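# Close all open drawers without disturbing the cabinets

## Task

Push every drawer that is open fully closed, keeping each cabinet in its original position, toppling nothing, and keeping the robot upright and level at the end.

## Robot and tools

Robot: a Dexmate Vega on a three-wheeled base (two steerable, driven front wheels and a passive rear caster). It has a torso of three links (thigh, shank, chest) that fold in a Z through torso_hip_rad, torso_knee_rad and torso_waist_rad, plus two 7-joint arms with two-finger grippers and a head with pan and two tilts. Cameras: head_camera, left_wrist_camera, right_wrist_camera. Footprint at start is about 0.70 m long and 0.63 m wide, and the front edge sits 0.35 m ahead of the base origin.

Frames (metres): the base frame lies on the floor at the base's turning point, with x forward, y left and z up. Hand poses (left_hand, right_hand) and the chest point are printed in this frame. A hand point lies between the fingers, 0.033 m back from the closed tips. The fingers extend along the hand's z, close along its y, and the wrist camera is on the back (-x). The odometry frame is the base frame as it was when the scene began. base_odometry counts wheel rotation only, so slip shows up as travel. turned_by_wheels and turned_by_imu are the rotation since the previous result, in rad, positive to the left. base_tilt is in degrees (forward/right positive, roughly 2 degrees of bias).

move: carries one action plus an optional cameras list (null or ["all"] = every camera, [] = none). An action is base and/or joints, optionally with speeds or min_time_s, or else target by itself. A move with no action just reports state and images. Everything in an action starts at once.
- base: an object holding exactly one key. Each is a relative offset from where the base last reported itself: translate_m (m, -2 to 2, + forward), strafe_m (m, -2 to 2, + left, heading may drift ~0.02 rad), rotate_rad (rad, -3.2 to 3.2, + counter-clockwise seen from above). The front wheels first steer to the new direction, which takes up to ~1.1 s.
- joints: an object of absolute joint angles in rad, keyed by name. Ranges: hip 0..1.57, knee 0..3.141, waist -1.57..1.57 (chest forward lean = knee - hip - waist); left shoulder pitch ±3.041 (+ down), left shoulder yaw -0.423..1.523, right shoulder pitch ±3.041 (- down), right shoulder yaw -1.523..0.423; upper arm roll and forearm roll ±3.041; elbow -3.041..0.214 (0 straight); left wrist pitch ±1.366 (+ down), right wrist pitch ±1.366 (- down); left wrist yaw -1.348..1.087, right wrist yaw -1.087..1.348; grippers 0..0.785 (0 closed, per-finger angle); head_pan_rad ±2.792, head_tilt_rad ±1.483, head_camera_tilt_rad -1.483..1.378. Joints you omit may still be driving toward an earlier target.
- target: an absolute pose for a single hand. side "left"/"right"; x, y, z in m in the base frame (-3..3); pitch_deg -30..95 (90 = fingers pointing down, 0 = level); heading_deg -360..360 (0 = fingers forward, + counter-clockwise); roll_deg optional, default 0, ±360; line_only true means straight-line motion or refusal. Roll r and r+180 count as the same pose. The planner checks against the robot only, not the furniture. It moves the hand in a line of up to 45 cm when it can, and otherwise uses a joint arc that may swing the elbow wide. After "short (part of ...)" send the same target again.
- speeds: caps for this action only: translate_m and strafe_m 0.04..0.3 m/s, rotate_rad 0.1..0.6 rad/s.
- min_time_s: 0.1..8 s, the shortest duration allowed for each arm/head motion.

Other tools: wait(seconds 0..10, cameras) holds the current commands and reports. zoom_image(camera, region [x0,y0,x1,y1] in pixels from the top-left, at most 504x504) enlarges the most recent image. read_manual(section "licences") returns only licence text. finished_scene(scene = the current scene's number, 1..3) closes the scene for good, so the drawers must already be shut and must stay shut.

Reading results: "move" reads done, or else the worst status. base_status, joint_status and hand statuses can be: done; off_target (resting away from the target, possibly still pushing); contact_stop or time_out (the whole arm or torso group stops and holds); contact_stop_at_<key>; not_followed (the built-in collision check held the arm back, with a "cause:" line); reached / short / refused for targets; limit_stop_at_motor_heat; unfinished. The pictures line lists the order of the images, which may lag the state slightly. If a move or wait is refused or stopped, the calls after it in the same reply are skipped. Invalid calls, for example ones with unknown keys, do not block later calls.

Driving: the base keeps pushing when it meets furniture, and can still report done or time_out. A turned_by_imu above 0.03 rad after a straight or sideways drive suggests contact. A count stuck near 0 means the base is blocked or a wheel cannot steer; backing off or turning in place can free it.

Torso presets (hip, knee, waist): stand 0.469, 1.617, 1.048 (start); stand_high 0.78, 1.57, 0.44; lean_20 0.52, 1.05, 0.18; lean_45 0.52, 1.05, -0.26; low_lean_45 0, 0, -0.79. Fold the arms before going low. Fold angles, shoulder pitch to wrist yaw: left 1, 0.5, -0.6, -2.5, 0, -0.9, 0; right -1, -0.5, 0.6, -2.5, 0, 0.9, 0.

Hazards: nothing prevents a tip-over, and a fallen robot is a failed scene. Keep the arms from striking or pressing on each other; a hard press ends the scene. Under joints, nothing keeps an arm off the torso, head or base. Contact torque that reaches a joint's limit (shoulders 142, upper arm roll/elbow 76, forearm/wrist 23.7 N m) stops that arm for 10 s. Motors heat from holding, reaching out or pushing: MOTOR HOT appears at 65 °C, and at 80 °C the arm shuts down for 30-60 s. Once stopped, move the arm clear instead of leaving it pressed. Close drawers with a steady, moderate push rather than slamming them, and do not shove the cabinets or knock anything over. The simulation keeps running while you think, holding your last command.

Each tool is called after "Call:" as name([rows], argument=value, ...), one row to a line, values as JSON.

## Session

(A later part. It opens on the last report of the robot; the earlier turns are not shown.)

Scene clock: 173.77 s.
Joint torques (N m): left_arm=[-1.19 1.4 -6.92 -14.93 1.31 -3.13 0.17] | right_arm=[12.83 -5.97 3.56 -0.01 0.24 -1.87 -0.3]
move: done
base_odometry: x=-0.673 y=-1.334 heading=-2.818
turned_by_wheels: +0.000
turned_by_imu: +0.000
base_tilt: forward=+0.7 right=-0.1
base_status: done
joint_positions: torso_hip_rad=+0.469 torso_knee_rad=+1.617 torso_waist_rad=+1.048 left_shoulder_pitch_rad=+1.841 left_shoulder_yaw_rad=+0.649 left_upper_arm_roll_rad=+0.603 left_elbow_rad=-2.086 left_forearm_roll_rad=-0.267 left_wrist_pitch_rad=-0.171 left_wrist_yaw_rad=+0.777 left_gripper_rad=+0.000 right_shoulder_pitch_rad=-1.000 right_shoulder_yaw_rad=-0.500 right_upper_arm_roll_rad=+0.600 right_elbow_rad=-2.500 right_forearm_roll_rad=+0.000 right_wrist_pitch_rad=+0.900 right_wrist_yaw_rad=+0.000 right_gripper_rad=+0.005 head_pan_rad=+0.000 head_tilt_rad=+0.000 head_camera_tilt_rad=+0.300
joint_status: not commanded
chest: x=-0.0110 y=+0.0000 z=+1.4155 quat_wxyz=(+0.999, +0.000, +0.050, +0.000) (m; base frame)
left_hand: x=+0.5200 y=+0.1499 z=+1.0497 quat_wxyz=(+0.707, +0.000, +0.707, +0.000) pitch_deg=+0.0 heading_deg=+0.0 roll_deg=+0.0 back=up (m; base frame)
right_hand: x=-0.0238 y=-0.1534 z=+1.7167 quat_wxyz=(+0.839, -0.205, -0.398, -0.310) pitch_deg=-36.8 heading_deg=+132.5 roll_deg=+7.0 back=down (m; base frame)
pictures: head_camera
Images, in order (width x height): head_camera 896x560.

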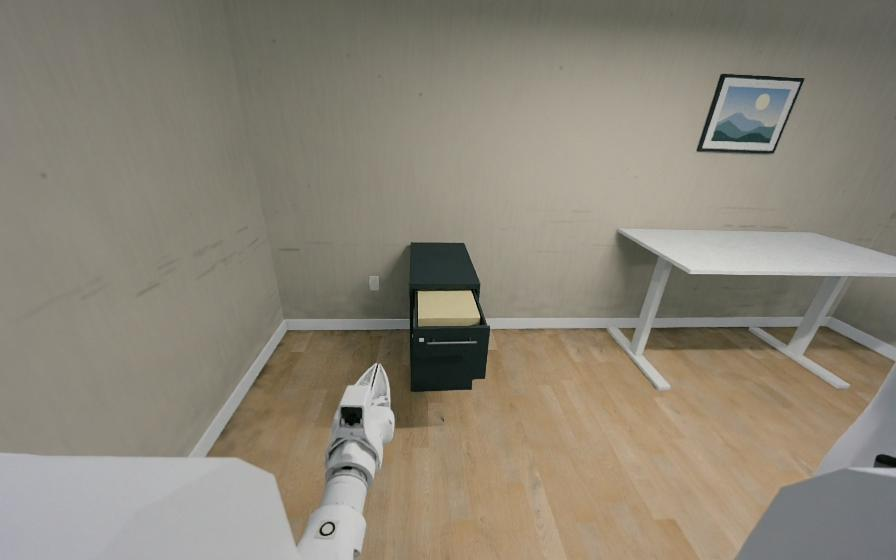

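Call:
move(base={"rotate_rad":0.06}, cameras=[])

Call:
move(base={"strafe_m":-0.2}, cameras=[])

Call:
move(joints={"torso_hip_rad":0,"torso_knee_rad":0.6,"torso_waist_rad":0.1,"head_camera_tilt_rad":0.1}, cameras=["head_camera"])

Call:
move(target={"side":"left","x":0.6,"y":0.13,"z":0.55,"pitch_deg":20,"heading_deg":0}, cameras=["head_camera"])

Scene clock: 185.83 s.
Joint torques (N m): left_arm=[-3.7 2.47 -9.88 -15.54 1.34 -2.71 0.32] | right_arm=[14.07 -7.25 3.45 -0.54 0.29 -2.1 -0.22]
move: done
base_odometry: x=-0.673 y=-1.334 heading=-2.758
turned_by_wheels: +0.060
turned_by_imu: +0.058
base_tilt: forward=+0.7 right=-0.1
base_status: done
joint_positions: torso_hip_rad=+0.469 torso_knee_rad=+1.617 torso_waist_rad=+1.048 left_shoulder_pitch_rad=+1.841 left_shoulder_yaw_rad=+0.649 left_upper_arm_roll_rad=+0.603 left_elbow_rad=-2.086 left_forearm_roll_rad=-0.267 left_wrist_pitch_rad=-0.171 left_wrist_yaw_rad=+0.777 left_gripper_rad=+0.000 right_shoulder_pitch_rad=-1.000 right_shoulder_yaw_rad=-0.500 right_upper_arm_roll_rad=+0.600 right_elbow_rad=-2.500 right_forearm_roll_rad=+0.000 right_wrist_pitch_rad=+0.900 right_wrist_yaw_rad=+0.000 right_gripper_rad=+0.005 head_pan_rad=+0.000 head_tilt_rad=+0.000 head_camera_tilt_rad=+0.300
joint_status: not commanded
chest: x=-0.0110 y=+0.0000 z=+1.4155 quat_wxyz=(+0.999, +0.000, +0.050, +0.000) (m; base frame)
left_hand: x=+0.5200 y=+0.1499 z=+1.0497 quat_wxyz=(+0.707, +0.000, +0.707, +0.000) pitch_deg=+0.0 heading_deg=+0.0 roll_deg=+0.0 back=up (m; base frame)
right_hand: x=-0.0238 y=-0.1534 z=+1.7167 quat_wxyz=(+0.839, -0.205, -0.398, -0.310) pitch_deg=-36.8 heading_deg=+132.5 roll_deg=+7.0 back=down (m; base frame)
pictures: none
No camera images: "cameras" was empty.

Scene clock: 188.23 s.
Joint torques (N m): left_arm=[-4.09 1.4 -7.12 -13.3 1.01 -2.33 0.15] | right_arm=[13.45 -6.39 3.43 -0.86 0.33 -2.24 -0.18]
move: done
base_odometry: x=-0.748 y=-1.149 heading=-2.761
turned_by_wheels: -0.003
turned_by_imu: -0.002
base_tilt: forward=+0.7 right=+0.0
base_status: done
joint_positions: torso_hip_rad=+0.469 torso_knee_rad=+1.617 torso_waist_rad=+1.048 left_shoulder_pitch_rad=+1.841 left_shoulder_yaw_rad=+0.649 left_upper_arm_roll_rad=+0.603 left_elbow_rad=-2.086 left_forearm_roll_rad=-0.267 left_wrist_pitch_rad=-0.171 left_wrist_yaw_rad=+0.777 left_gripper_rad=+0.000 right_shoulder_pitch_rad=-1.000 right_shoulder_yaw_rad=-0.500 right_upper_arm_roll_rad=+0.600 right_elbow_rad=-2.500 right_forearm_roll_rad=+0.000 right_wrist_pitch_rad=+0.900 right_wrist_yaw_rad=+0.000 right_gripper_rad=+0.005 head_pan_rad=+0.000 head_tilt_rad=+0.000 head_camera_tilt_rad=+0.300
joint_status: not commanded
chest: x=-0.0111 y=+0.0000 z=+1.4155 quat_wxyz=(+0.999, +0.000, +0.050, +0.000) (m; base frame)
left_hand: x=+0.5200 y=+0.1499 z=+1.0497 quat_wxyz=(+0.707, +0.000, +0.707, +0.000) pitch_deg=+0.0 heading_deg=+0.0 roll_deg=+0.0 back=up (m; base frame)
right_hand: x=-0.0238 y=-0.1534 z=+1.7167 quat_wxyz=(+0.839, -0.205, -0.398, -0.310) pitch_deg=-36.8 heading_deg=+132.5 roll_deg=+7.0 back=down (m; base frame)
pictures: none
No camera images: "cameras" was empty.

Scene clock: 193.27 s.
Joint torques (N m): left_arm=[4.7 -1.63 -2.79 -12.71 0.85 -3.1 -0.04] | right_arm=[12.03 -7.8 5.27 -2.74 0.75 -1.87 -0.62]
move: done
base_odometry: x=-0.748 y=-1.149 heading=-2.761
turned_by_wheels: +0.000
turned_by_imu: +0.001
base_tilt: forward=+0.6 right=+0.0
base_status: not commanded
joint_positions: torso_hip_rad=+0.000 torso_knee_rad=+0.600 torso_waist_rad=+0.100 left_shoulder_pitch_rad=+1.841 left_shoulder_yaw_rad=+0.649 left_upper_arm_roll_rad=+0.603 left_elbow_rad=-2.086 left_forearm_roll_rad=-0.267 left_wrist_pitch_rad=-0.171 left_wrist_yaw_rad=+0.777 left_gripper_rad=+0.000 right_shoulder_pitch_rad=-1.000 right_shoulder_yaw_rad=-0.500 right_upper_arm_roll_rad=+0.600 right_elbow_rad=-2.500 right_forearm_roll_rad=+0.000 right_wrist_pitch_rad=+0.900 right_wrist_yaw_rad=+0.000 right_gripper_rad=+0.005 head_pan_rad=+0.000 head_tilt_rad=+0.000 head_camera_tilt_rad=+0.100
joint_status: all done
chest: x=+0.0417 y=+0.0000 z=+1.1146 quat_wxyz=(+0.969, +0.000, +0.247, +0.000) (m; base frame)
left_hand: x=+0.3885 y=+0.1499 z=+0.5710 quat_wxyz=(+0.552, +0.000, +0.834, +0.000) pitch_deg=+22.9 heading_deg=+0.0 roll_deg=+0.0 back=up (m; base frame)
right_hand: x=+0.1472 y=-0.1534 z=+1.3970 quat_wxyz=(+0.901, -0.262, -0.224, -0.263) pitch_deg=-49.7 heading_deg=+114.2 roll_deg=+33.3 back=down (m; base frame)
pictures: head_camera
Images, in order (width x height): head_camera 896x560.

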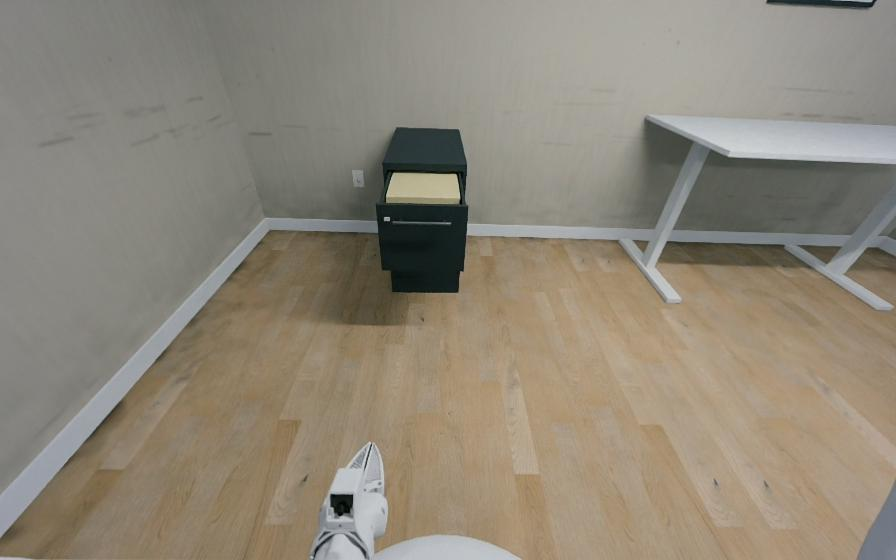

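Scene clock: 196.87 s.
Joint torques (N m): left_arm=[-8.2 -2.42 -0.55 -12.65 0 -2.23 0.13] | right_arm=[13.13 -7 5.14 -1.9 0.81 -1.75 -0.82]
move: done
base_odometry: x=-0.748 y=-1.149 heading=-2.761
turned_by_wheels: +0.000
turned_by_imu: +0.001
base_tilt: forward=+0.7 right=-0.1
base_status: not commanded
joint_positions: torso_hip_rad=+0.000 torso_knee_rad=+0.600 torso_waist_rad=+0.100 left_shoulder_pitch_rad=+1.310 left_shoulder_yaw_rad=+0.406 left_upper_arm_roll_rad=+0.602 left_elbow_rad=-1.703 left_forearm_roll_rad=-0.396 left_wrist_pitch_rad=-0.009 left_wrist_yaw_rad=+0.604 left_gripper_rad=+0.000 right_shoulder_pitch_rad=-1.000 right_shoulder_yaw_rad=-0.500 right_upper_arm_roll_rad=+0.600 right_elbow_rad=-2.500 right_forearm_roll_rad=+0.000 right_wrist_pitch_rad=+0.900 right_wrist_yaw_rad=+0.000 right_gripper_rad=+0.005 head_pan_rad=+0.000 head_tilt_rad=+0.000 head_camera_tilt_rad=+0.100
joint_status: not commanded
chest: x=+0.0417 y=+0.0000 z=+1.1146 quat_wxyz=(+0.969, +0.000, +0.247, +0.000) (m; base frame)
left_hand: x=+0.5975 y=+0.1306 z=+0.5497 quat_wxyz=(+0.573, +0.000, +0.819, +0.000) pitch_deg=+20.1 heading_deg=+0.0 roll_deg=+0.0 back=up (m; base frame)
left_hand_status: reached (straight line, planned for 2.0 s): 3 mm and 0.1 deg off.
right_hand: x=+0.1472 y=-0.1534 z=+1.3970 quat_wxyz=(+0.901, -0.262, -0.224, -0.263) pitch_deg=-49.7 heading_deg=+114.2 roll_deg=+33.3 back=down (m; base frame)
pictures: head_camera
Images, in order (width x height): head_camera 896x560.

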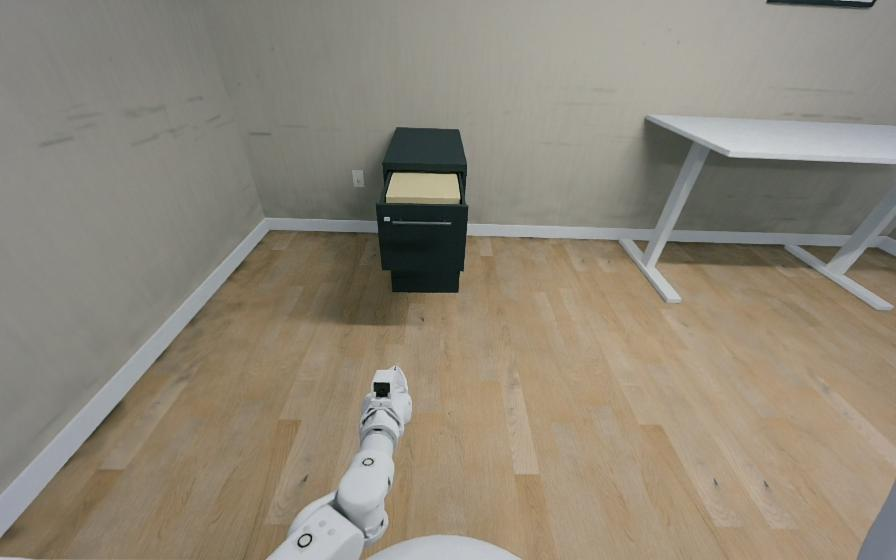

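Call:
move(base={"translate_m":0.6}, cameras=["head_camera"])

Scene clock: 208.93 s.
Joint torques (N m): left_arm=[-8.45 -0.27 -2.22 -13.17 0.8 -3.34 -0.43] | right_arm=[12.62 -7.8 5.18 -2.52 0.88 -1.84 -0.82]
move: done
base_odometry: x=-1.304 y=-1.374 heading=-2.760
turned_by_wheels: +0.000
turned_by_imu: +0.002
base_tilt: forward=+0.7 right=-0.1
base_status: done
joint_positions: torso_hip_rad=+0.000 torso_knee_rad=+0.600 torso_waist_rad=+0.100 left_shoulder_pitch_rad=+1.304 left_shoulder_yaw_rad=+0.403 left_upper_arm_roll_rad=+0.602 left_elbow_rad=-1.698 left_forearm_roll_rad=-0.397 left_wrist_pitch_rad=-0.008 left_wrist_yaw_rad=+0.602 left_gripper_rad=+0.000 right_shoulder_pitch_rad=-1.000 right_shoulder_yaw_rad=-0.500 right_upper_arm_roll_rad=+0.600 right_elbow_rad=-2.500 right_forearm_roll_rad=+0.000 right_wrist_pitch_rad=+0.900 right_wrist_yaw_rad=+0.000 right_gripper_rad=+0.005 head_pan_rad=+0.000 head_tilt_rad=+0.000 head_camera_tilt_rad=+0.100
joint_status: not commanded
chest: x=+0.0418 y=+0.0000 z=+1.1146 quat_wxyz=(+0.969, +0.000, +0.247, +0.000) (m; base frame)
left_hand: x=+0.5998 y=+0.1301 z=+0.5497 quat_wxyz=(+0.573, +0.000, +0.819, +0.000) pitch_deg=+20.0 heading_deg=+0.0 roll_deg=+0.0 back=up (m; base frame)
right_hand: x=+0.1473 y=-0.1534 z=+1.3970 quat_wxyz=(+0.901, -0.262, -0.224, -0.263) pitch_deg=-49.7 heading_deg=+114.2 roll_deg=+33.3 back=down (m; base frame)
pictures: head_camera
Images, in order (width x height): head_camera 896x560.

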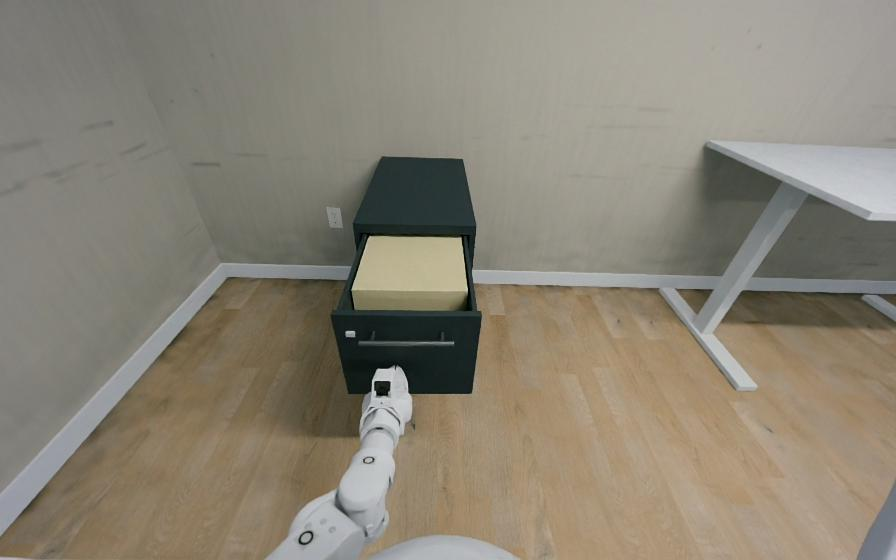

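Call:
move(base={"translate_m":0.34}, speeds={"translate_m":0.1}, cameras=["head_camera"])

Scene clock: 218.33 s.
Joint torques (N m): left_arm=[-8.89 -4.15 -6.81 -13.41 1.02 -2.71 0.06] | right_arm=[11.77 -6.88 5.35 -2.46 0.81 -1.97 -0.76]
move: done
base_odometry: x=-1.619 y=-1.501 heading=-2.760
turned_by_wheels: +0.000
turned_by_imu: +0.001
base_tilt: forward=+0.6 right=-0.1
base_status: done
joint_positions: torso_hip_rad=+0.000 torso_knee_rad=+0.600 torso_waist_rad=+0.100 left_shoulder_pitch_rad=+1.304 left_shoulder_yaw_rad=+0.403 left_upper_arm_roll_rad=+0.602 left_elbow_rad=-1.698 left_forearm_roll_rad=-0.397 left_wrist_pitch_rad=-0.008 left_wrist_yaw_rad=+0.602 left_gripper_rad=+0.000 right_shoulder_pitch_rad=-1.000 right_shoulder_yaw_rad=-0.500 right_upper_arm_roll_rad=+0.600 right_elbow_rad=-2.500 right_forearm_roll_rad=+0.000 right_wrist_pitch_rad=+0.900 right_wrist_yaw_rad=+0.000 right_gripper_rad=+0.005 head_pan_rad=+0.000 head_tilt_rad=+0.000 head_camera_tilt_rad=+0.100
joint_status: not commanded
chest: x=+0.0417 y=+0.0000 z=+1.1146 quat_wxyz=(+0.969, +0.000, +0.247, +0.000) (m; base frame)
left_hand: x=+0.5997 y=+0.1300 z=+0.5496 quat_wxyz=(+0.573, +0.000, +0.819, +0.000) pitch_deg=+20.0 heading_deg=+0.0 roll_deg=+0.0 back=up (m; base frame)
right_hand: x=+0.1473 y=-0.1534 z=+1.3970 quat_wxyz=(+0.901, -0.262, -0.224, -0.263) pitch_deg=-49.7 heading_deg=+114.2 roll_deg=+33.3 back=down (m; base frame)
pictures: head_camera
Images, in order (width x height): head_camera 896x560.

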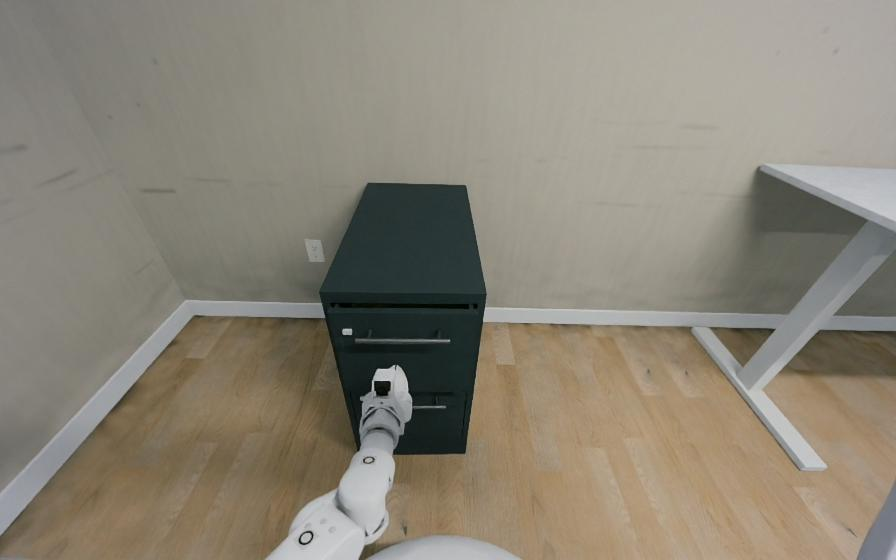

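Call:
move(base={"translate_m":0.06}, speeds={"translate_m":0.08}, cameras=["head_camera"])

Call:
zoom_image(camera="head_camera", region=[300, 270, 510, 480])

Scene clock: 224.90 s.
Joint torques (N m): left_arm=[-25.23 -1.79 -19.71 -17.84 1.49 -4.71 -0.06] | right_arm=[11.32 -7.09 5.34 -2.44 0.96 -1.24 -0.69]
move: done
base_odometry: x=-1.675 y=-1.524 heading=-2.759
turned_by_wheels: +0.001
turned_by_imu: +0.002
base_tilt: forward=+0.7 right=+0.0
base_status: done
joint_positions: torso_hip_rad=+0.000 torso_knee_rad=+0.600 torso_waist_rad=+0.100 left_shoulder_pitch_rad=+1.305 left_shoulder_yaw_rad=+0.403 left_upper_arm_roll_rad=+0.603 left_elbow_rad=-1.698 left_forearm_roll_rad=-0.398 left_wrist_pitch_rad=-0.007 left_wrist_yaw_rad=+0.602 left_gripper_rad=+0.000 right_shoulder_pitch_rad=-1.000 right_shoulder_yaw_rad=-0.500 right_upper_arm_roll_rad=+0.600 right_elbow_rad=-2.500 right_forearm_roll_rad=+0.000 right_wrist_pitch_rad=+0.900 right_wrist_yaw_rad=+0.000 right_gripper_rad=+0.005 head_pan_rad=+0.000 head_tilt_rad=+0.000 head_camera_tilt_rad=+0.100
joint_status: not commanded
chest: x=+0.0415 y=+0.0000 z=+1.1146 quat_wxyz=(+0.969, +0.000, +0.247, +0.000) (m; base frame)
left_hand: x=+0.5987 y=+0.1295 z=+0.5484 quat_wxyz=(+0.572, +0.000, +0.820, +0.000) pitch_deg=+20.2 heading_deg=+0.0 roll_deg=+0.0 back=up (m; base frame)
right_hand: x=+0.1470 y=-0.1534 z=+1.3970 quat_wxyz=(+0.901, -0.262, -0.224, -0.263) pitch_deg=-49.7 heading_deg=+114.2 roll_deg=+33.3 back=down (m; base frame)
pictures: head_camera
Images, in order (width x height): head_camera 896x560.

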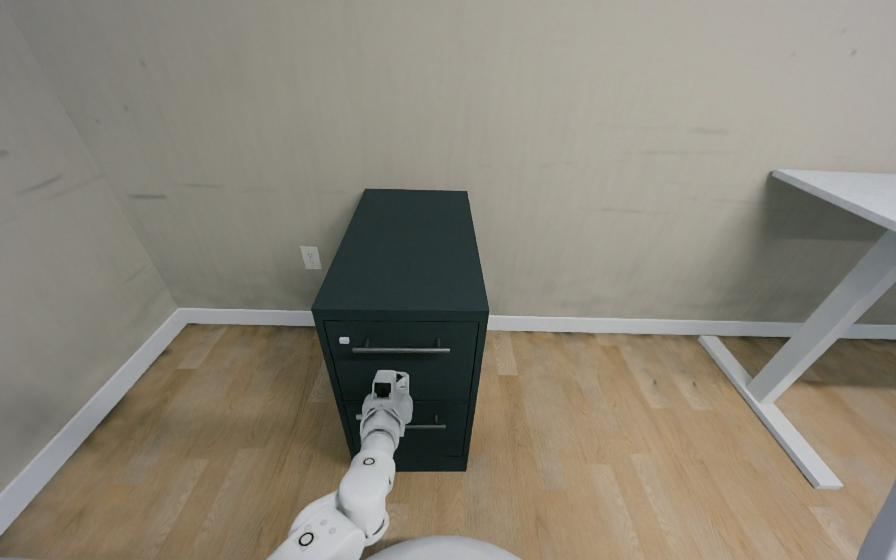

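Scaled by 2.400 from the camera's 896x560 image, which has a finer 960x600 frame.

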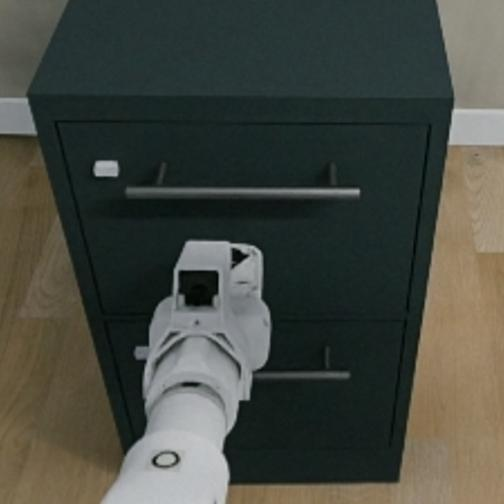

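Call:
move(base={"translate_m":-0.8}, cameras=["head_camera"])

Call:
zoom_image(camera="head_camera", region=[330, 110, 500, 290])

Call:
move(base={"rotate_rad":-1.66}, cameras=["head_camera"])

Scene clock: 234.10 s.
Joint torques (N m): left_arm=[-6.56 -1.01 -6.5 -11.78 1.09 -1.88 -0.23] | right_arm=[12.25 -7.57 5.28 -3 1.15 -1.67 -0.91]
move: done
base_odometry: x=-0.934 y=-1.223 heading=-2.759
turned_by_wheels: +0.001
turned_by_imu: +0.002
base_tilt: forward=+0.7 right=+0.0
base_status: done
joint_positions: torso_hip_rad=+0.000 torso_knee_rad=+0.600 torso_waist_rad=+0.100 left_shoulder_pitch_rad=+1.304 left_shoulder_yaw_rad=+0.403 left_upper_arm_roll_rad=+0.602 left_elbow_rad=-1.698 left_forearm_roll_rad=-0.397 left_wrist_pitch_rad=-0.008 left_wrist_yaw_rad=+0.602 left_gripper_rad=+0.000 right_shoulder_pitch_rad=-1.000 right_shoulder_yaw_rad=-0.500 right_upper_arm_roll_rad=+0.600 right_elbow_rad=-2.500 right_forearm_roll_rad=+0.000 right_wrist_pitch_rad=+0.900 right_wrist_yaw_rad=+0.000 right_gripper_rad=+0.005 head_pan_rad=+0.000 head_tilt_rad=+0.000 head_camera_tilt_rad=+0.100
joint_status: not commanded
chest: x=+0.0417 y=+0.0000 z=+1.1146 quat_wxyz=(+0.969, +0.000, +0.247, +0.000) (m; base frame)
left_hand: x=+0.5997 y=+0.1300 z=+0.5495 quat_wxyz=(+0.573, +0.000, +0.819, +0.000) pitch_deg=+20.0 heading_deg=+0.0 roll_deg=+0.0 back=up (m; base frame)
right_hand: x=+0.1473 y=-0.1534 z=+1.3970 quat_wxyz=(+0.901, -0.262, -0.224, -0.263) pitch_deg=-49.7 heading_deg=+114.2 roll_deg=+33.3 back=down (m; base frame)
pictures: head_camera
Images, in order (width x height): head_camera 896x560.

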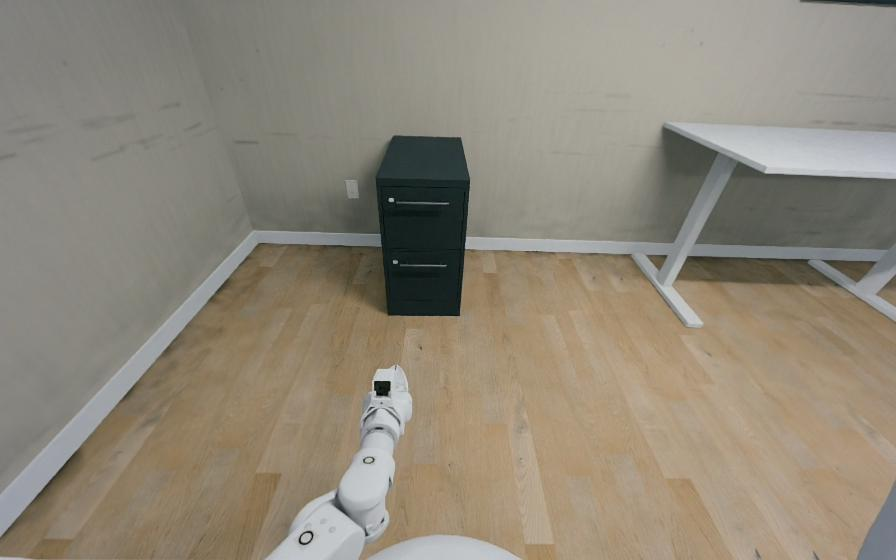

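Scaled by 2.800 from the camera's 896x560 image, which has a finer 960x600 frame.

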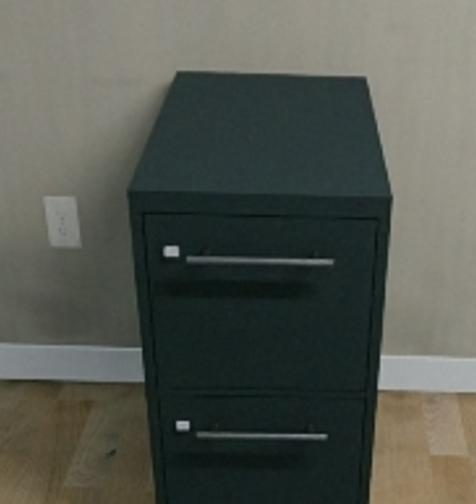

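Scene clock: 238.47 s.
Joint torques (N m): left_arm=[-9.35 -3.63 -4.68 -13.52 0.58 -2.89 0.14] | right_arm=[11.35 -7.81 5.22 -2.34 1 -1.83 -0.92]
move: done
base_odometry: x=-0.935 y=-1.223 heading=+1.862
turned_by_wheels: -1.662
turned_by_imu: -1.627
base_tilt: forward=+0.7 right=-0.1
base_status: done
joint_positions: torso_hip_rad=+0.000 torso_knee_rad=+0.600 torso_waist_rad=+0.100 left_shoulder_pitch_rad=+1.304 left_shoulder_yaw_rad=+0.403 left_upper_arm_roll_rad=+0.602 left_elbow_rad=-1.698 left_forearm_roll_rad=-0.397 left_wrist_pitch_rad=-0.008 left_wrist_yaw_rad=+0.602 left_gripper_rad=+0.000 right_shoulder_pitch_rad=-1.000 right_shoulder_yaw_rad=-0.500 right_upper_arm_roll_rad=+0.600 right_elbow_rad=-2.500 right_forearm_roll_rad=+0.000 right_wrist_pitch_rad=+0.900 right_wrist_yaw_rad=+0.000 right_gripper_rad=+0.005 head_pan_rad=+0.000 head_tilt_rad=+0.000 head_camera_tilt_rad=+0.100
joint_status: not commanded
chest: x=+0.0417 y=+0.0000 z=+1.1146 quat_wxyz=(+0.969, +0.000, +0.247, +0.000) (m; base frame)
left_hand: x=+0.5997 y=+0.1300 z=+0.5495 quat_wxyz=(+0.573, +0.000, +0.819, +0.000) pitch_deg=+20.0 heading_deg=+0.0 roll_deg=+0.0 back=up (m; base frame)
right_hand: x=+0.1473 y=-0.1534 z=+1.3970 quat_wxyz=(+0.901, -0.262, -0.224, -0.263) pitch_deg=-49.7 heading_deg=+114.2 roll_deg=+33.3 back=down (m; base frame)
pictures: head_camera
Images, in order (width x height): head_camera 896x560.

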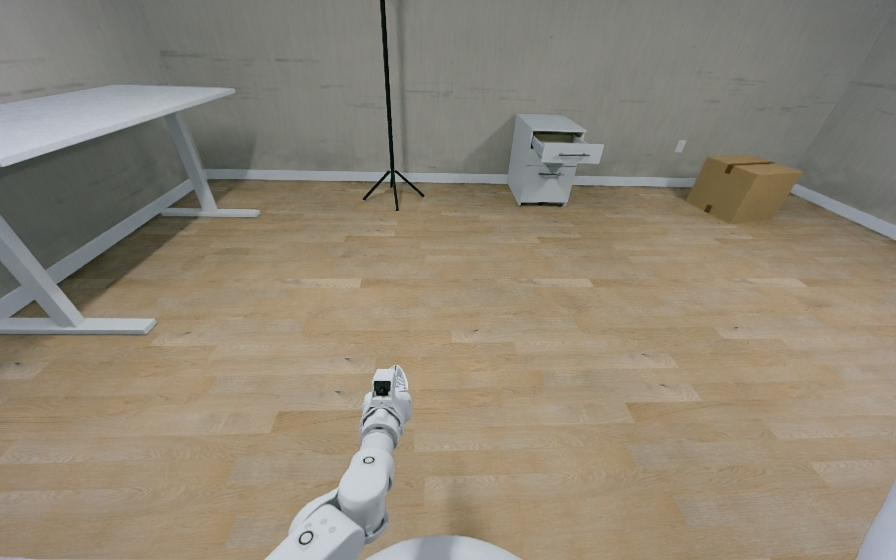

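Call:
zoom_image(camera="head_camera", region=[480, 90, 630, 230])

Call:
move(base={"strafe_m":-0.9}, cameras=[])

Call:
move(base={"translate_m":1.2}, cameras=["head_camera"])

Call:
zoom_image(camera="head_camera", region=[320, 80, 560, 290])

Scaled by 3.360 from the camera's 896x560 image, which has a finer 960x600 frame.

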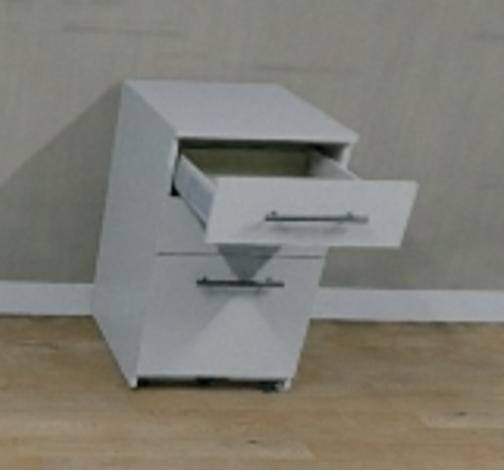

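Scene clock: 249.87 s.
Joint torques (N m): left_arm=[-7.16 -4.09 -3.88 -13.01 1.09 -1.89 0.08] | right_arm=[12.81 -6.81 5.04 -3.14 1 -1.55 -0.76]
move: done
base_odometry: x=-0.074 y=-0.968 heading=+1.849
turned_by_wheels: -0.013
turned_by_imu: -0.005
base_tilt: forward=+0.6 right=+0.0
base_status: done
joint_positions: torso_hip_rad=+0.000 torso_knee_rad=+0.600 torso_waist_rad=+0.100 left_shoulder_pitch_rad=+1.304 left_shoulder_yaw_rad=+0.403 left_upper_arm_roll_rad=+0.602 left_elbow_rad=-1.698 left_forearm_roll_rad=-0.397 left_wrist_pitch_rad=-0.008 left_wrist_yaw_rad=+0.602 left_gripper_rad=+0.000 right_shoulder_pitch_rad=-1.000 right_shoulder_yaw_rad=-0.500 right_upper_arm_roll_rad=+0.600 right_elbow_rad=-2.500 right_forearm_roll_rad=+0.000 right_wrist_pitch_rad=+0.900 right_wrist_yaw_rad=+0.000 right_gripper_rad=+0.005 head_pan_rad=+0.000 head_tilt_rad=+0.000 head_camera_tilt_rad=+0.100
joint_status: not commanded
chest: x=+0.0417 y=+0.0000 z=+1.1146 quat_wxyz=(+0.969, +0.000, +0.247, +0.000) (m; base frame)
left_hand: x=+0.5997 y=+0.1300 z=+0.5495 quat_wxyz=(+0.573, +0.000, +0.819, +0.000) pitch_deg=+20.0 heading_deg=+0.0 roll_deg=+0.0 back=up (m; base frame)
right_hand: x=+0.1473 y=-0.1534 z=+1.3970 quat_wxyz=(+0.901, -0.262, -0.224, -0.263) pitch_deg=-49.7 heading_deg=+114.2 roll_deg=+33.3 back=down (m; base frame)
pictures: none
No camera images: "cameras" was empty.

Scene clock: 255.97 s.
Joint torques (N m): left_arm=[-6.93 0.45 -4.44 -13.17 1.22 -2.51 -0.02] | right_arm=[12.5 -7.58 5.35 -2.09 0.95 -1.5 -0.77]
move: done
base_odometry: x=-0.408 y=+0.185 heading=+1.849
turned_by_wheels: +0.000
turned_by_imu: +0.001
base_tilt: forward=+0.7 right=+0.0
base_status: done
joint_positions: torso_hip_rad=+0.000 torso_knee_rad=+0.600 torso_waist_rad=+0.100 left_shoulder_pitch_rad=+1.304 left_shoulder_yaw_rad=+0.403 left_upper_arm_roll_rad=+0.602 left_elbow_rad=-1.698 left_forearm_roll_rad=-0.397 left_wrist_pitch_rad=-0.008 left_wrist_yaw_rad=+0.602 left_gripper_rad=+0.000 right_shoulder_pitch_rad=-1.000 right_shoulder_yaw_rad=-0.500 right_upper_arm_roll_rad=+0.600 right_elbow_rad=-2.500 right_forearm_roll_rad=+0.000 right_wrist_pitch_rad=+0.900 right_wrist_yaw_rad=+0.000 right_gripper_rad=+0.005 head_pan_rad=+0.000 head_tilt_rad=+0.000 head_camera_tilt_rad=+0.100
joint_status: not commanded
chest: x=+0.0418 y=+0.0000 z=+1.1146 quat_wxyz=(+0.969, +0.000, +0.247, +0.000) (m; base frame)
left_hand: x=+0.5998 y=+0.1300 z=+0.5495 quat_wxyz=(+0.573, +0.000, +0.819, +0.000) pitch_deg=+20.0 heading_deg=+0.0 roll_deg=+0.0 back=up (m; base frame)
right_hand: x=+0.1474 y=-0.1534 z=+1.3970 quat_wxyz=(+0.901, -0.262, -0.224, -0.263) pitch_deg=-49.7 heading_deg=+114.2 roll_deg=+33.3 back=down (m; base frame)
pictures: head_camera
Images, in order (width x height): head_camera 896x560.

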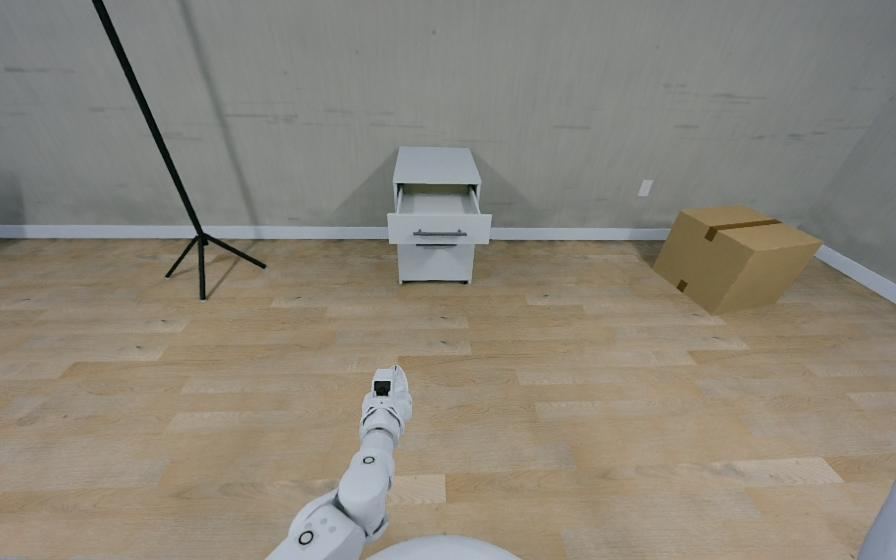

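Scaled by 2.100 from the camera's 896x560 image, which has a finer 960x600 frame.

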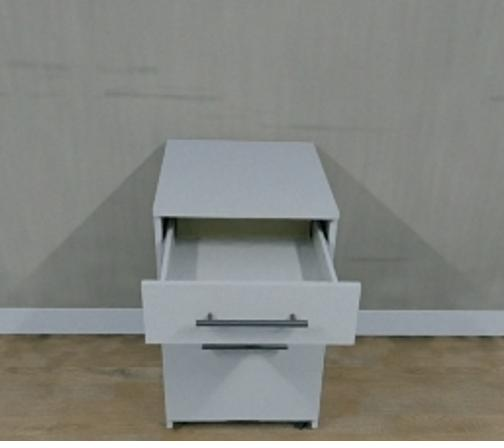

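Call:
move(target={"side":"left","x":0.6,"y":0.13,"z":0.583,"pitch_deg":20,"heading_deg":0}, cameras=[])

Call:
move(base={"rotate_rad":-0.016}, cameras=[])

Call:
move(base={"strafe_m":-0.05}, cameras=[])

Call:
move(base={"translate_m":0.7}, cameras=["head_camera","left_wrist_camera"])

Scene clock: 271.47 s.
Joint torques (N m): left_arm=[-2.67 -0.34 -8.01 -14 0.53 -2.34 0.4] | right_arm=[12.77 -7.53 5.22 -2.79 1.01 -1.48 -0.79]
move: done
base_odometry: x=-0.408 y=+0.185 heading=+1.849
turned_by_wheels: +0.000
turned_by_imu: +0.001
base_tilt: forward=+0.6 right=+0.0
base_status: not commanded
joint_positions: torso_hip_rad=+0.000 torso_knee_rad=+0.600 torso_waist_rad=+0.100 left_shoulder_pitch_rad=+1.328 left_shoulder_yaw_rad=+0.440 left_upper_arm_roll_rad=+0.580 left_elbow_rad=-1.846 left_forearm_roll_rad=-0.419 left_wrist_pitch_rad=+0.095 left_wrist_yaw_rad=+0.638 left_gripper_rad=+0.000 right_shoulder_pitch_rad=-1.000 right_shoulder_yaw_rad=-0.500 right_upper_arm_roll_rad=+0.600 right_elbow_rad=-2.500 right_forearm_roll_rad=+0.000 right_wrist_pitch_rad=+0.900 right_wrist_yaw_rad=+0.000 right_gripper_rad=+0.005 head_pan_rad=+0.000 head_tilt_rad=+0.000 head_camera_tilt_rad=+0.100
joint_status: not commanded
chest: x=+0.0418 y=+0.0000 z=+1.1146 quat_wxyz=(+0.969, +0.000, +0.247, +0.000) (m; base frame)
left_hand: x=+0.6000 y=+0.1299 z=+0.5815 quat_wxyz=(+0.573, +0.000, +0.819, +0.000) pitch_deg=+20.0 heading_deg=+0.0 roll_deg=+0.0 back=up (m; base frame)
left_hand_status: reached (straight line, planned for 0.8 s): 1 mm and 0.0 deg off.
right_hand: x=+0.1474 y=-0.1534 z=+1.3970 quat_wxyz=(+0.901, -0.262, -0.224, -0.263) pitch_deg=-49.7 heading_deg=+114.2 roll_deg=+33.3 back=down (m; base frame)
pictures: none
No camera images: "cameras" was empty.

Scene clock: 272.40 s.
Joint torques (N m): left_arm=[-2.53 0.38 -7.74 -15.63 0.64 -1.38 0.26] | right_arm=[10.88 -6.8 5.12 -1.98 0.95 -1.85 -0.86]
move: done
base_odometry: x=-0.408 y=+0.185 heading=+1.834
turned_by_wheels: -0.016
turned_by_imu: -0.014
base_tilt: forward=+0.6 right=-0.1
base_status: done
joint_positions: torso_hip_rad=+0.000 torso_knee_rad=+0.600 torso_waist_rad=+0.100 left_shoulder_pitch_rad=+1.329 left_shoulder_yaw_rad=+0.441 left_upper_arm_roll_rad=+0.579 left_elbow_rad=-1.850 left_forearm_roll_rad=-0.420 left_wrist_pitch_rad=+0.099 left_wrist_yaw_rad=+0.639 left_gripper_rad=+0.000 right_shoulder_pitch_rad=-1.000 right_shoulder_yaw_rad=-0.500 right_upper_arm_roll_rad=+0.600 right_elbow_rad=-2.500 right_forearm_roll_rad=+0.000 right_wrist_pitch_rad=+0.900 right_wrist_yaw_rad=+0.000 right_gripper_rad=+0.005 head_pan_rad=+0.000 head_tilt_rad=+0.000 head_camera_tilt_rad=+0.100
joint_status: not commanded
chest: x=+0.0418 y=+0.0000 z=+1.1146 quat_wxyz=(+0.969, +0.000, +0.247, +0.000) (m; base frame)
left_hand: x=+0.5999 y=+0.1299 z=+0.5826 quat_wxyz=(+0.573, +0.000, +0.819, +0.000) pitch_deg=+20.0 heading_deg=+0.0 roll_deg=+0.0 back=up (m; base frame)
right_hand: x=+0.1474 y=-0.1534 z=+1.3970 quat_wxyz=(+0.901, -0.262, -0.224, -0.263) pitch_deg=-49.7 heading_deg=+114.2 roll_deg=+33.3 back=down (m; base frame)
pictures: none
No camera images: "cameras" was empty.

Scene clock: 274.33 s.
Joint torques (N m): left_arm=[-1.22 1.59 -5.77 -14.33 0.93 -0.63 0.35] | right_arm=[12.35 -6.56 5.37 -2.14 1.02 -1.57 -0.73]
move: done
base_odometry: x=-0.360 y=+0.198 heading=+1.833
turned_by_wheels: -0.001
turned_by_imu: +0.002
base_tilt: forward=+0.7 right=+0.0
base_status: done
joint_positions: torso_hip_rad=+0.000 torso_knee_rad=+0.600 torso_waist_rad=+0.100 left_shoulder_pitch_rad=+1.329 left_shoulder_yaw_rad=+0.441 left_upper_arm_roll_rad=+0.579 left_elbow_rad=-1.851 left_forearm_roll_rad=-0.420 left_wrist_pitch_rad=+0.099 left_wrist_yaw_rad=+0.639 left_gripper_rad=+0.000 right_shoulder_pitch_rad=-1.000 right_shoulder_yaw_rad=-0.500 right_upper_arm_roll_rad=+0.600 right_elbow_rad=-2.500 right_forearm_roll_rad=+0.000 right_wrist_pitch_rad=+0.900 right_wrist_yaw_rad=+0.000 right_gripper_rad=+0.005 head_pan_rad=+0.000 head_tilt_rad=+0.000 head_camera_tilt_rad=+0.100
joint_status: not commanded
chest: x=+0.0418 y=+0.0000 z=+1.1146 quat_wxyz=(+0.969, +0.000, +0.247, +0.000) (m; base frame)
left_hand: x=+0.5999 y=+0.1299 z=+0.5828 quat_wxyz=(+0.573, +0.000, +0.819, +0.000) pitch_deg=+20.0 heading_deg=+0.0 roll_deg=+0.0 back=up (m; base frame)
right_hand: x=+0.1474 y=-0.1534 z=+1.3970 quat_wxyz=(+0.901, -0.262, -0.224, -0.263) pitch_deg=-49.7 heading_deg=+114.2 roll_deg=+33.3 back=down (m; base frame)
pictures: none
No camera images: "cameras" was empty.

Scene clock: 278.70 s.
Joint torques (N m): left_arm=[-5.33 -0.76 -4.98 -14.16 0.76 -3.31 -0.51] | right_arm=[11.96 -7.4 5.2 -2.59 1.05 -1.41 -0.8]
move: done
base_odometry: x=-0.543 y=+0.873 heading=+1.833
turned_by_wheels: +0.000
turned_by_imu: +0.000
base_tilt: forward=+0.7 right=+0.0
base_status: done
joint_positions: torso_hip_rad=+0.000 torso_knee_rad=+0.600 torso_waist_rad=+0.100 left_shoulder_pitch_rad=+1.329 left_shoulder_yaw_rad=+0.441 left_upper_arm_roll_rad=+0.579 left_elbow_rad=-1.851 left_forearm_roll_rad=-0.420 left_wrist_pitch_rad=+0.099 left_wrist_yaw_rad=+0.639 left_gripper_rad=+0.000 right_shoulder_pitch_rad=-1.000 right_shoulder_yaw_rad=-0.500 right_upper_arm_roll_rad=+0.600 right_elbow_rad=-2.500 right_forearm_roll_rad=+0.000 right_wrist_pitch_rad=+0.900 right_wrist_yaw_rad=+0.000 right_gripper_rad=+0.005 head_pan_rad=+0.000 head_tilt_rad=+0.000 head_camera_tilt_rad=+0.100
joint_status: not commanded
chest: x=+0.0418 y=+0.0000 z=+1.1146 quat_wxyz=(+0.969, +0.000, +0.247, +0.000) (m; base frame)
left_hand: x=+0.5999 y=+0.1300 z=+0.5827 quat_wxyz=(+0.573, +0.000, +0.819, +0.000) pitch_deg=+20.0 heading_deg=+0.0 roll_deg=+0.0 back=up (m; base frame)
right_hand: x=+0.1474 y=-0.1534 z=+1.3970 quat_wxyz=(+0.901, -0.262, -0.224, -0.263) pitch_deg=-49.7 heading_deg=+114.2 roll_deg=+33.3 back=down (m; base frame)
pictures: head_camera, left_wrist_camera
Images, in order (width x height): head_camera 896x560, left_wrist_camera 672x420.

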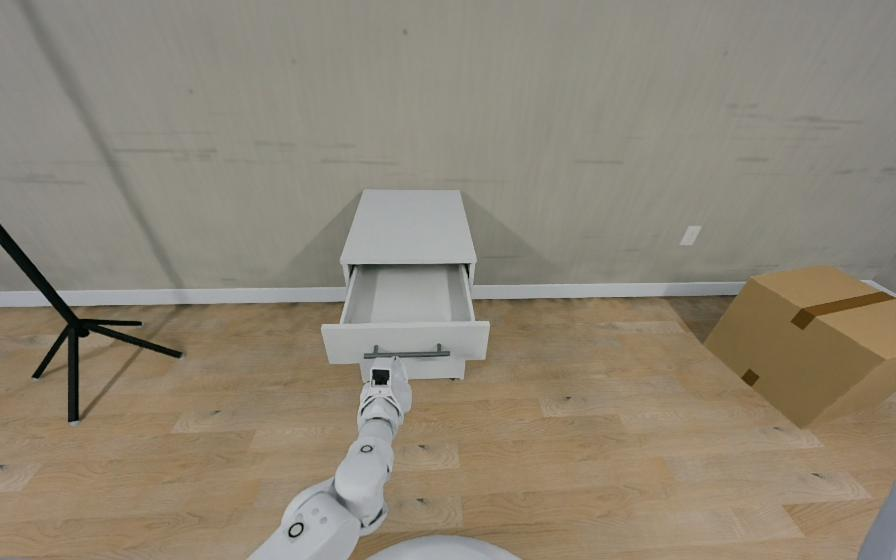

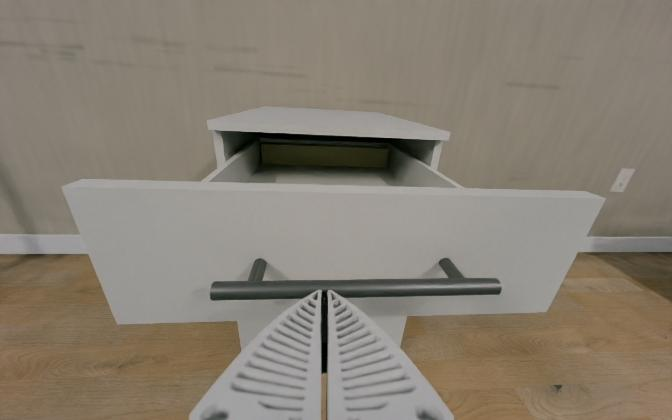

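Call:
move(base={"translate_m":0.32}, speeds={"translate_m":0.1}, cameras=["head_camera","left_wrist_camera"])

Scene clock: 289.43 s.
Joint torques (N m): left_arm=[-24.06 1.72 -23.67 -13.8 1.83 -5.5 1.03] | right_arm=[12.75 -7.75 5.05 -4.09 0.99 -1.55 -0.82]
move: done
base_odometry: x=-0.627 y=+1.182 heading=+1.834
turned_by_wheels: +0.001
turned_by_imu: +0.002
base_tilt: forward=+0.7 right=+0.0
base_status: done
joint_positions: torso_hip_rad=+0.000 torso_knee_rad=+0.600 torso_waist_rad=+0.100 left_shoulder_pitch_rad=+1.330 left_shoulder_yaw_rad=+0.441 left_upper_arm_roll_rad=+0.580 left_elbow_rad=-1.851 left_forearm_roll_rad=-0.420 left_wrist_pitch_rad=+0.100 left_wrist_yaw_rad=+0.639 left_gripper_rad=+0.000 right_shoulder_pitch_rad=-1.000 right_shoulder_yaw_rad=-0.500 right_upper_arm_roll_rad=+0.600 right_elbow_rad=-2.500 right_forearm_roll_rad=+0.000 right_wrist_pitch_rad=+0.900 right_wrist_yaw_rad=+0.000 right_gripper_rad=+0.005 head_pan_rad=+0.000 head_tilt_rad=+0.000 head_camera_tilt_rad=+0.100
joint_status: not commanded
chest: x=+0.0415 y=+0.0000 z=+1.1146 quat_wxyz=(+0.969, +0.000, +0.247, +0.000) (m; base frame)
left_hand: x=+0.5987 y=+0.1291 z=+0.5817 quat_wxyz=(+0.572, +0.001, +0.820, -0.001) pitch_deg=+20.2 heading_deg=-0.1 roll_deg=+0.0 back=up (m; base frame)
right_hand: x=+0.1470 y=-0.1534 z=+1.3970 quat_wxyz=(+0.901, -0.262, -0.224, -0.263) pitch_deg=-49.7 heading_deg=+114.2 roll_deg=+33.3 back=down (m; base frame)
pictures: head_camera, left_wrist_camera
Images, in order (width x height): head_camera 896x560, left_wrist_camera 672x420.

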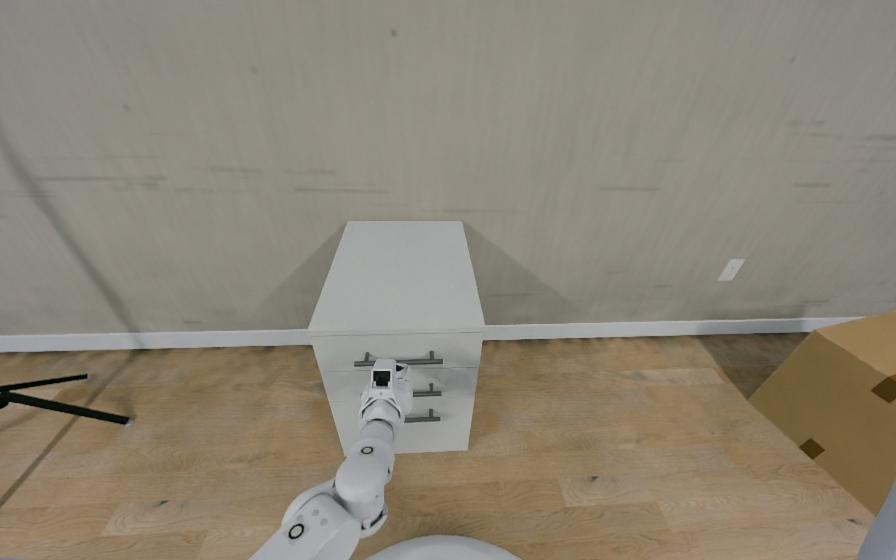

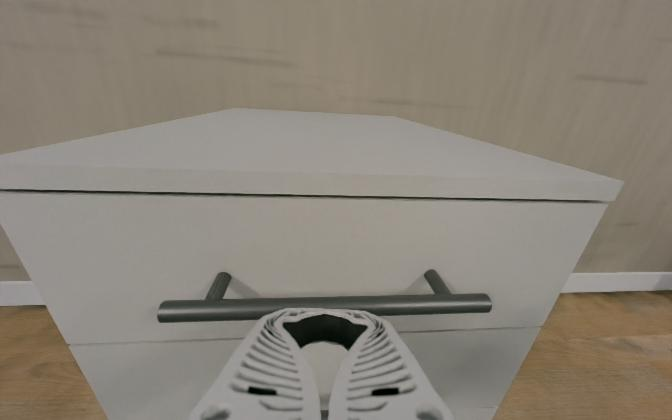

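Call:
move(base={"translate_m":-0.7}, cameras=["head_camera"])

Call:
zoom_image(camera="head_camera", region=[320, 150, 520, 330])

Scene clock: 297.20 s.
Joint torques (N m): left_arm=[-8.52 -1.81 -4.98 -13.42 0.94 -2.99 0.21] | right_arm=[11.81 -7.78 5.2 -2.5 1.15 -1.91 -0.91]
move: done
base_odometry: x=-0.443 y=+0.506 heading=+1.835
turned_by_wheels: +0.001
turned_by_imu: +0.002
base_tilt: forward=+0.7 right=-0.1
base_status: done
joint_positions: torso_hip_rad=+0.000 torso_knee_rad=+0.600 torso_waist_rad=+0.100 left_shoulder_pitch_rad=+1.329 left_shoulder_yaw_rad=+0.441 left_upper_arm_roll_rad=+0.579 left_elbow_rad=-1.852 left_forearm_roll_rad=-0.420 left_wrist_pitch_rad=+0.099 left_wrist_yaw_rad=+0.639 left_gripper_rad=+0.000 right_shoulder_pitch_rad=-1.000 right_shoulder_yaw_rad=-0.500 right_upper_arm_roll_rad=+0.600 right_elbow_rad=-2.500 right_forearm_roll_rad=+0.000 right_wrist_pitch_rad=+0.900 right_wrist_yaw_rad=+0.000 right_gripper_rad=+0.005 head_pan_rad=+0.000 head_tilt_rad=+0.000 head_camera_tilt_rad=+0.100
joint_status: not commanded
chest: x=+0.0417 y=+0.0000 z=+1.1146 quat_wxyz=(+0.969, +0.000, +0.247, +0.000) (m; base frame)
left_hand: x=+0.5997 y=+0.1299 z=+0.5827 quat_wxyz=(+0.573, +0.000, +0.819, +0.000) pitch_deg=+20.0 heading_deg=+0.0 roll_deg=+0.0 back=up (m; base frame)
right_hand: x=+0.1473 y=-0.1533 z=+1.3970 quat_wxyz=(+0.901, -0.262, -0.224, -0.263) pitch_deg=-49.7 heading_deg=+114.2 roll_deg=+33.3 back=down (m; base frame)
pictures: head_camera
Images, in order (width x height): head_camera 896x560.

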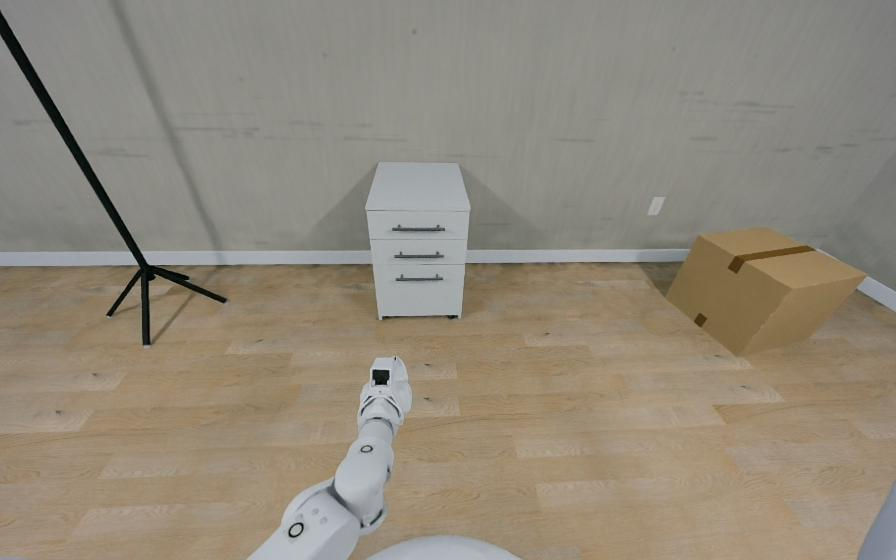

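Scaled by 2.520 from the camera's 896x560 image, which has a finer 960x600 frame.

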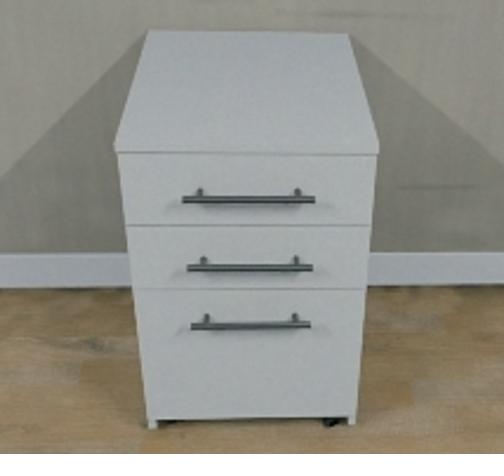

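Call:
finished_scene(scene=2)

The scene is finished: the task was done.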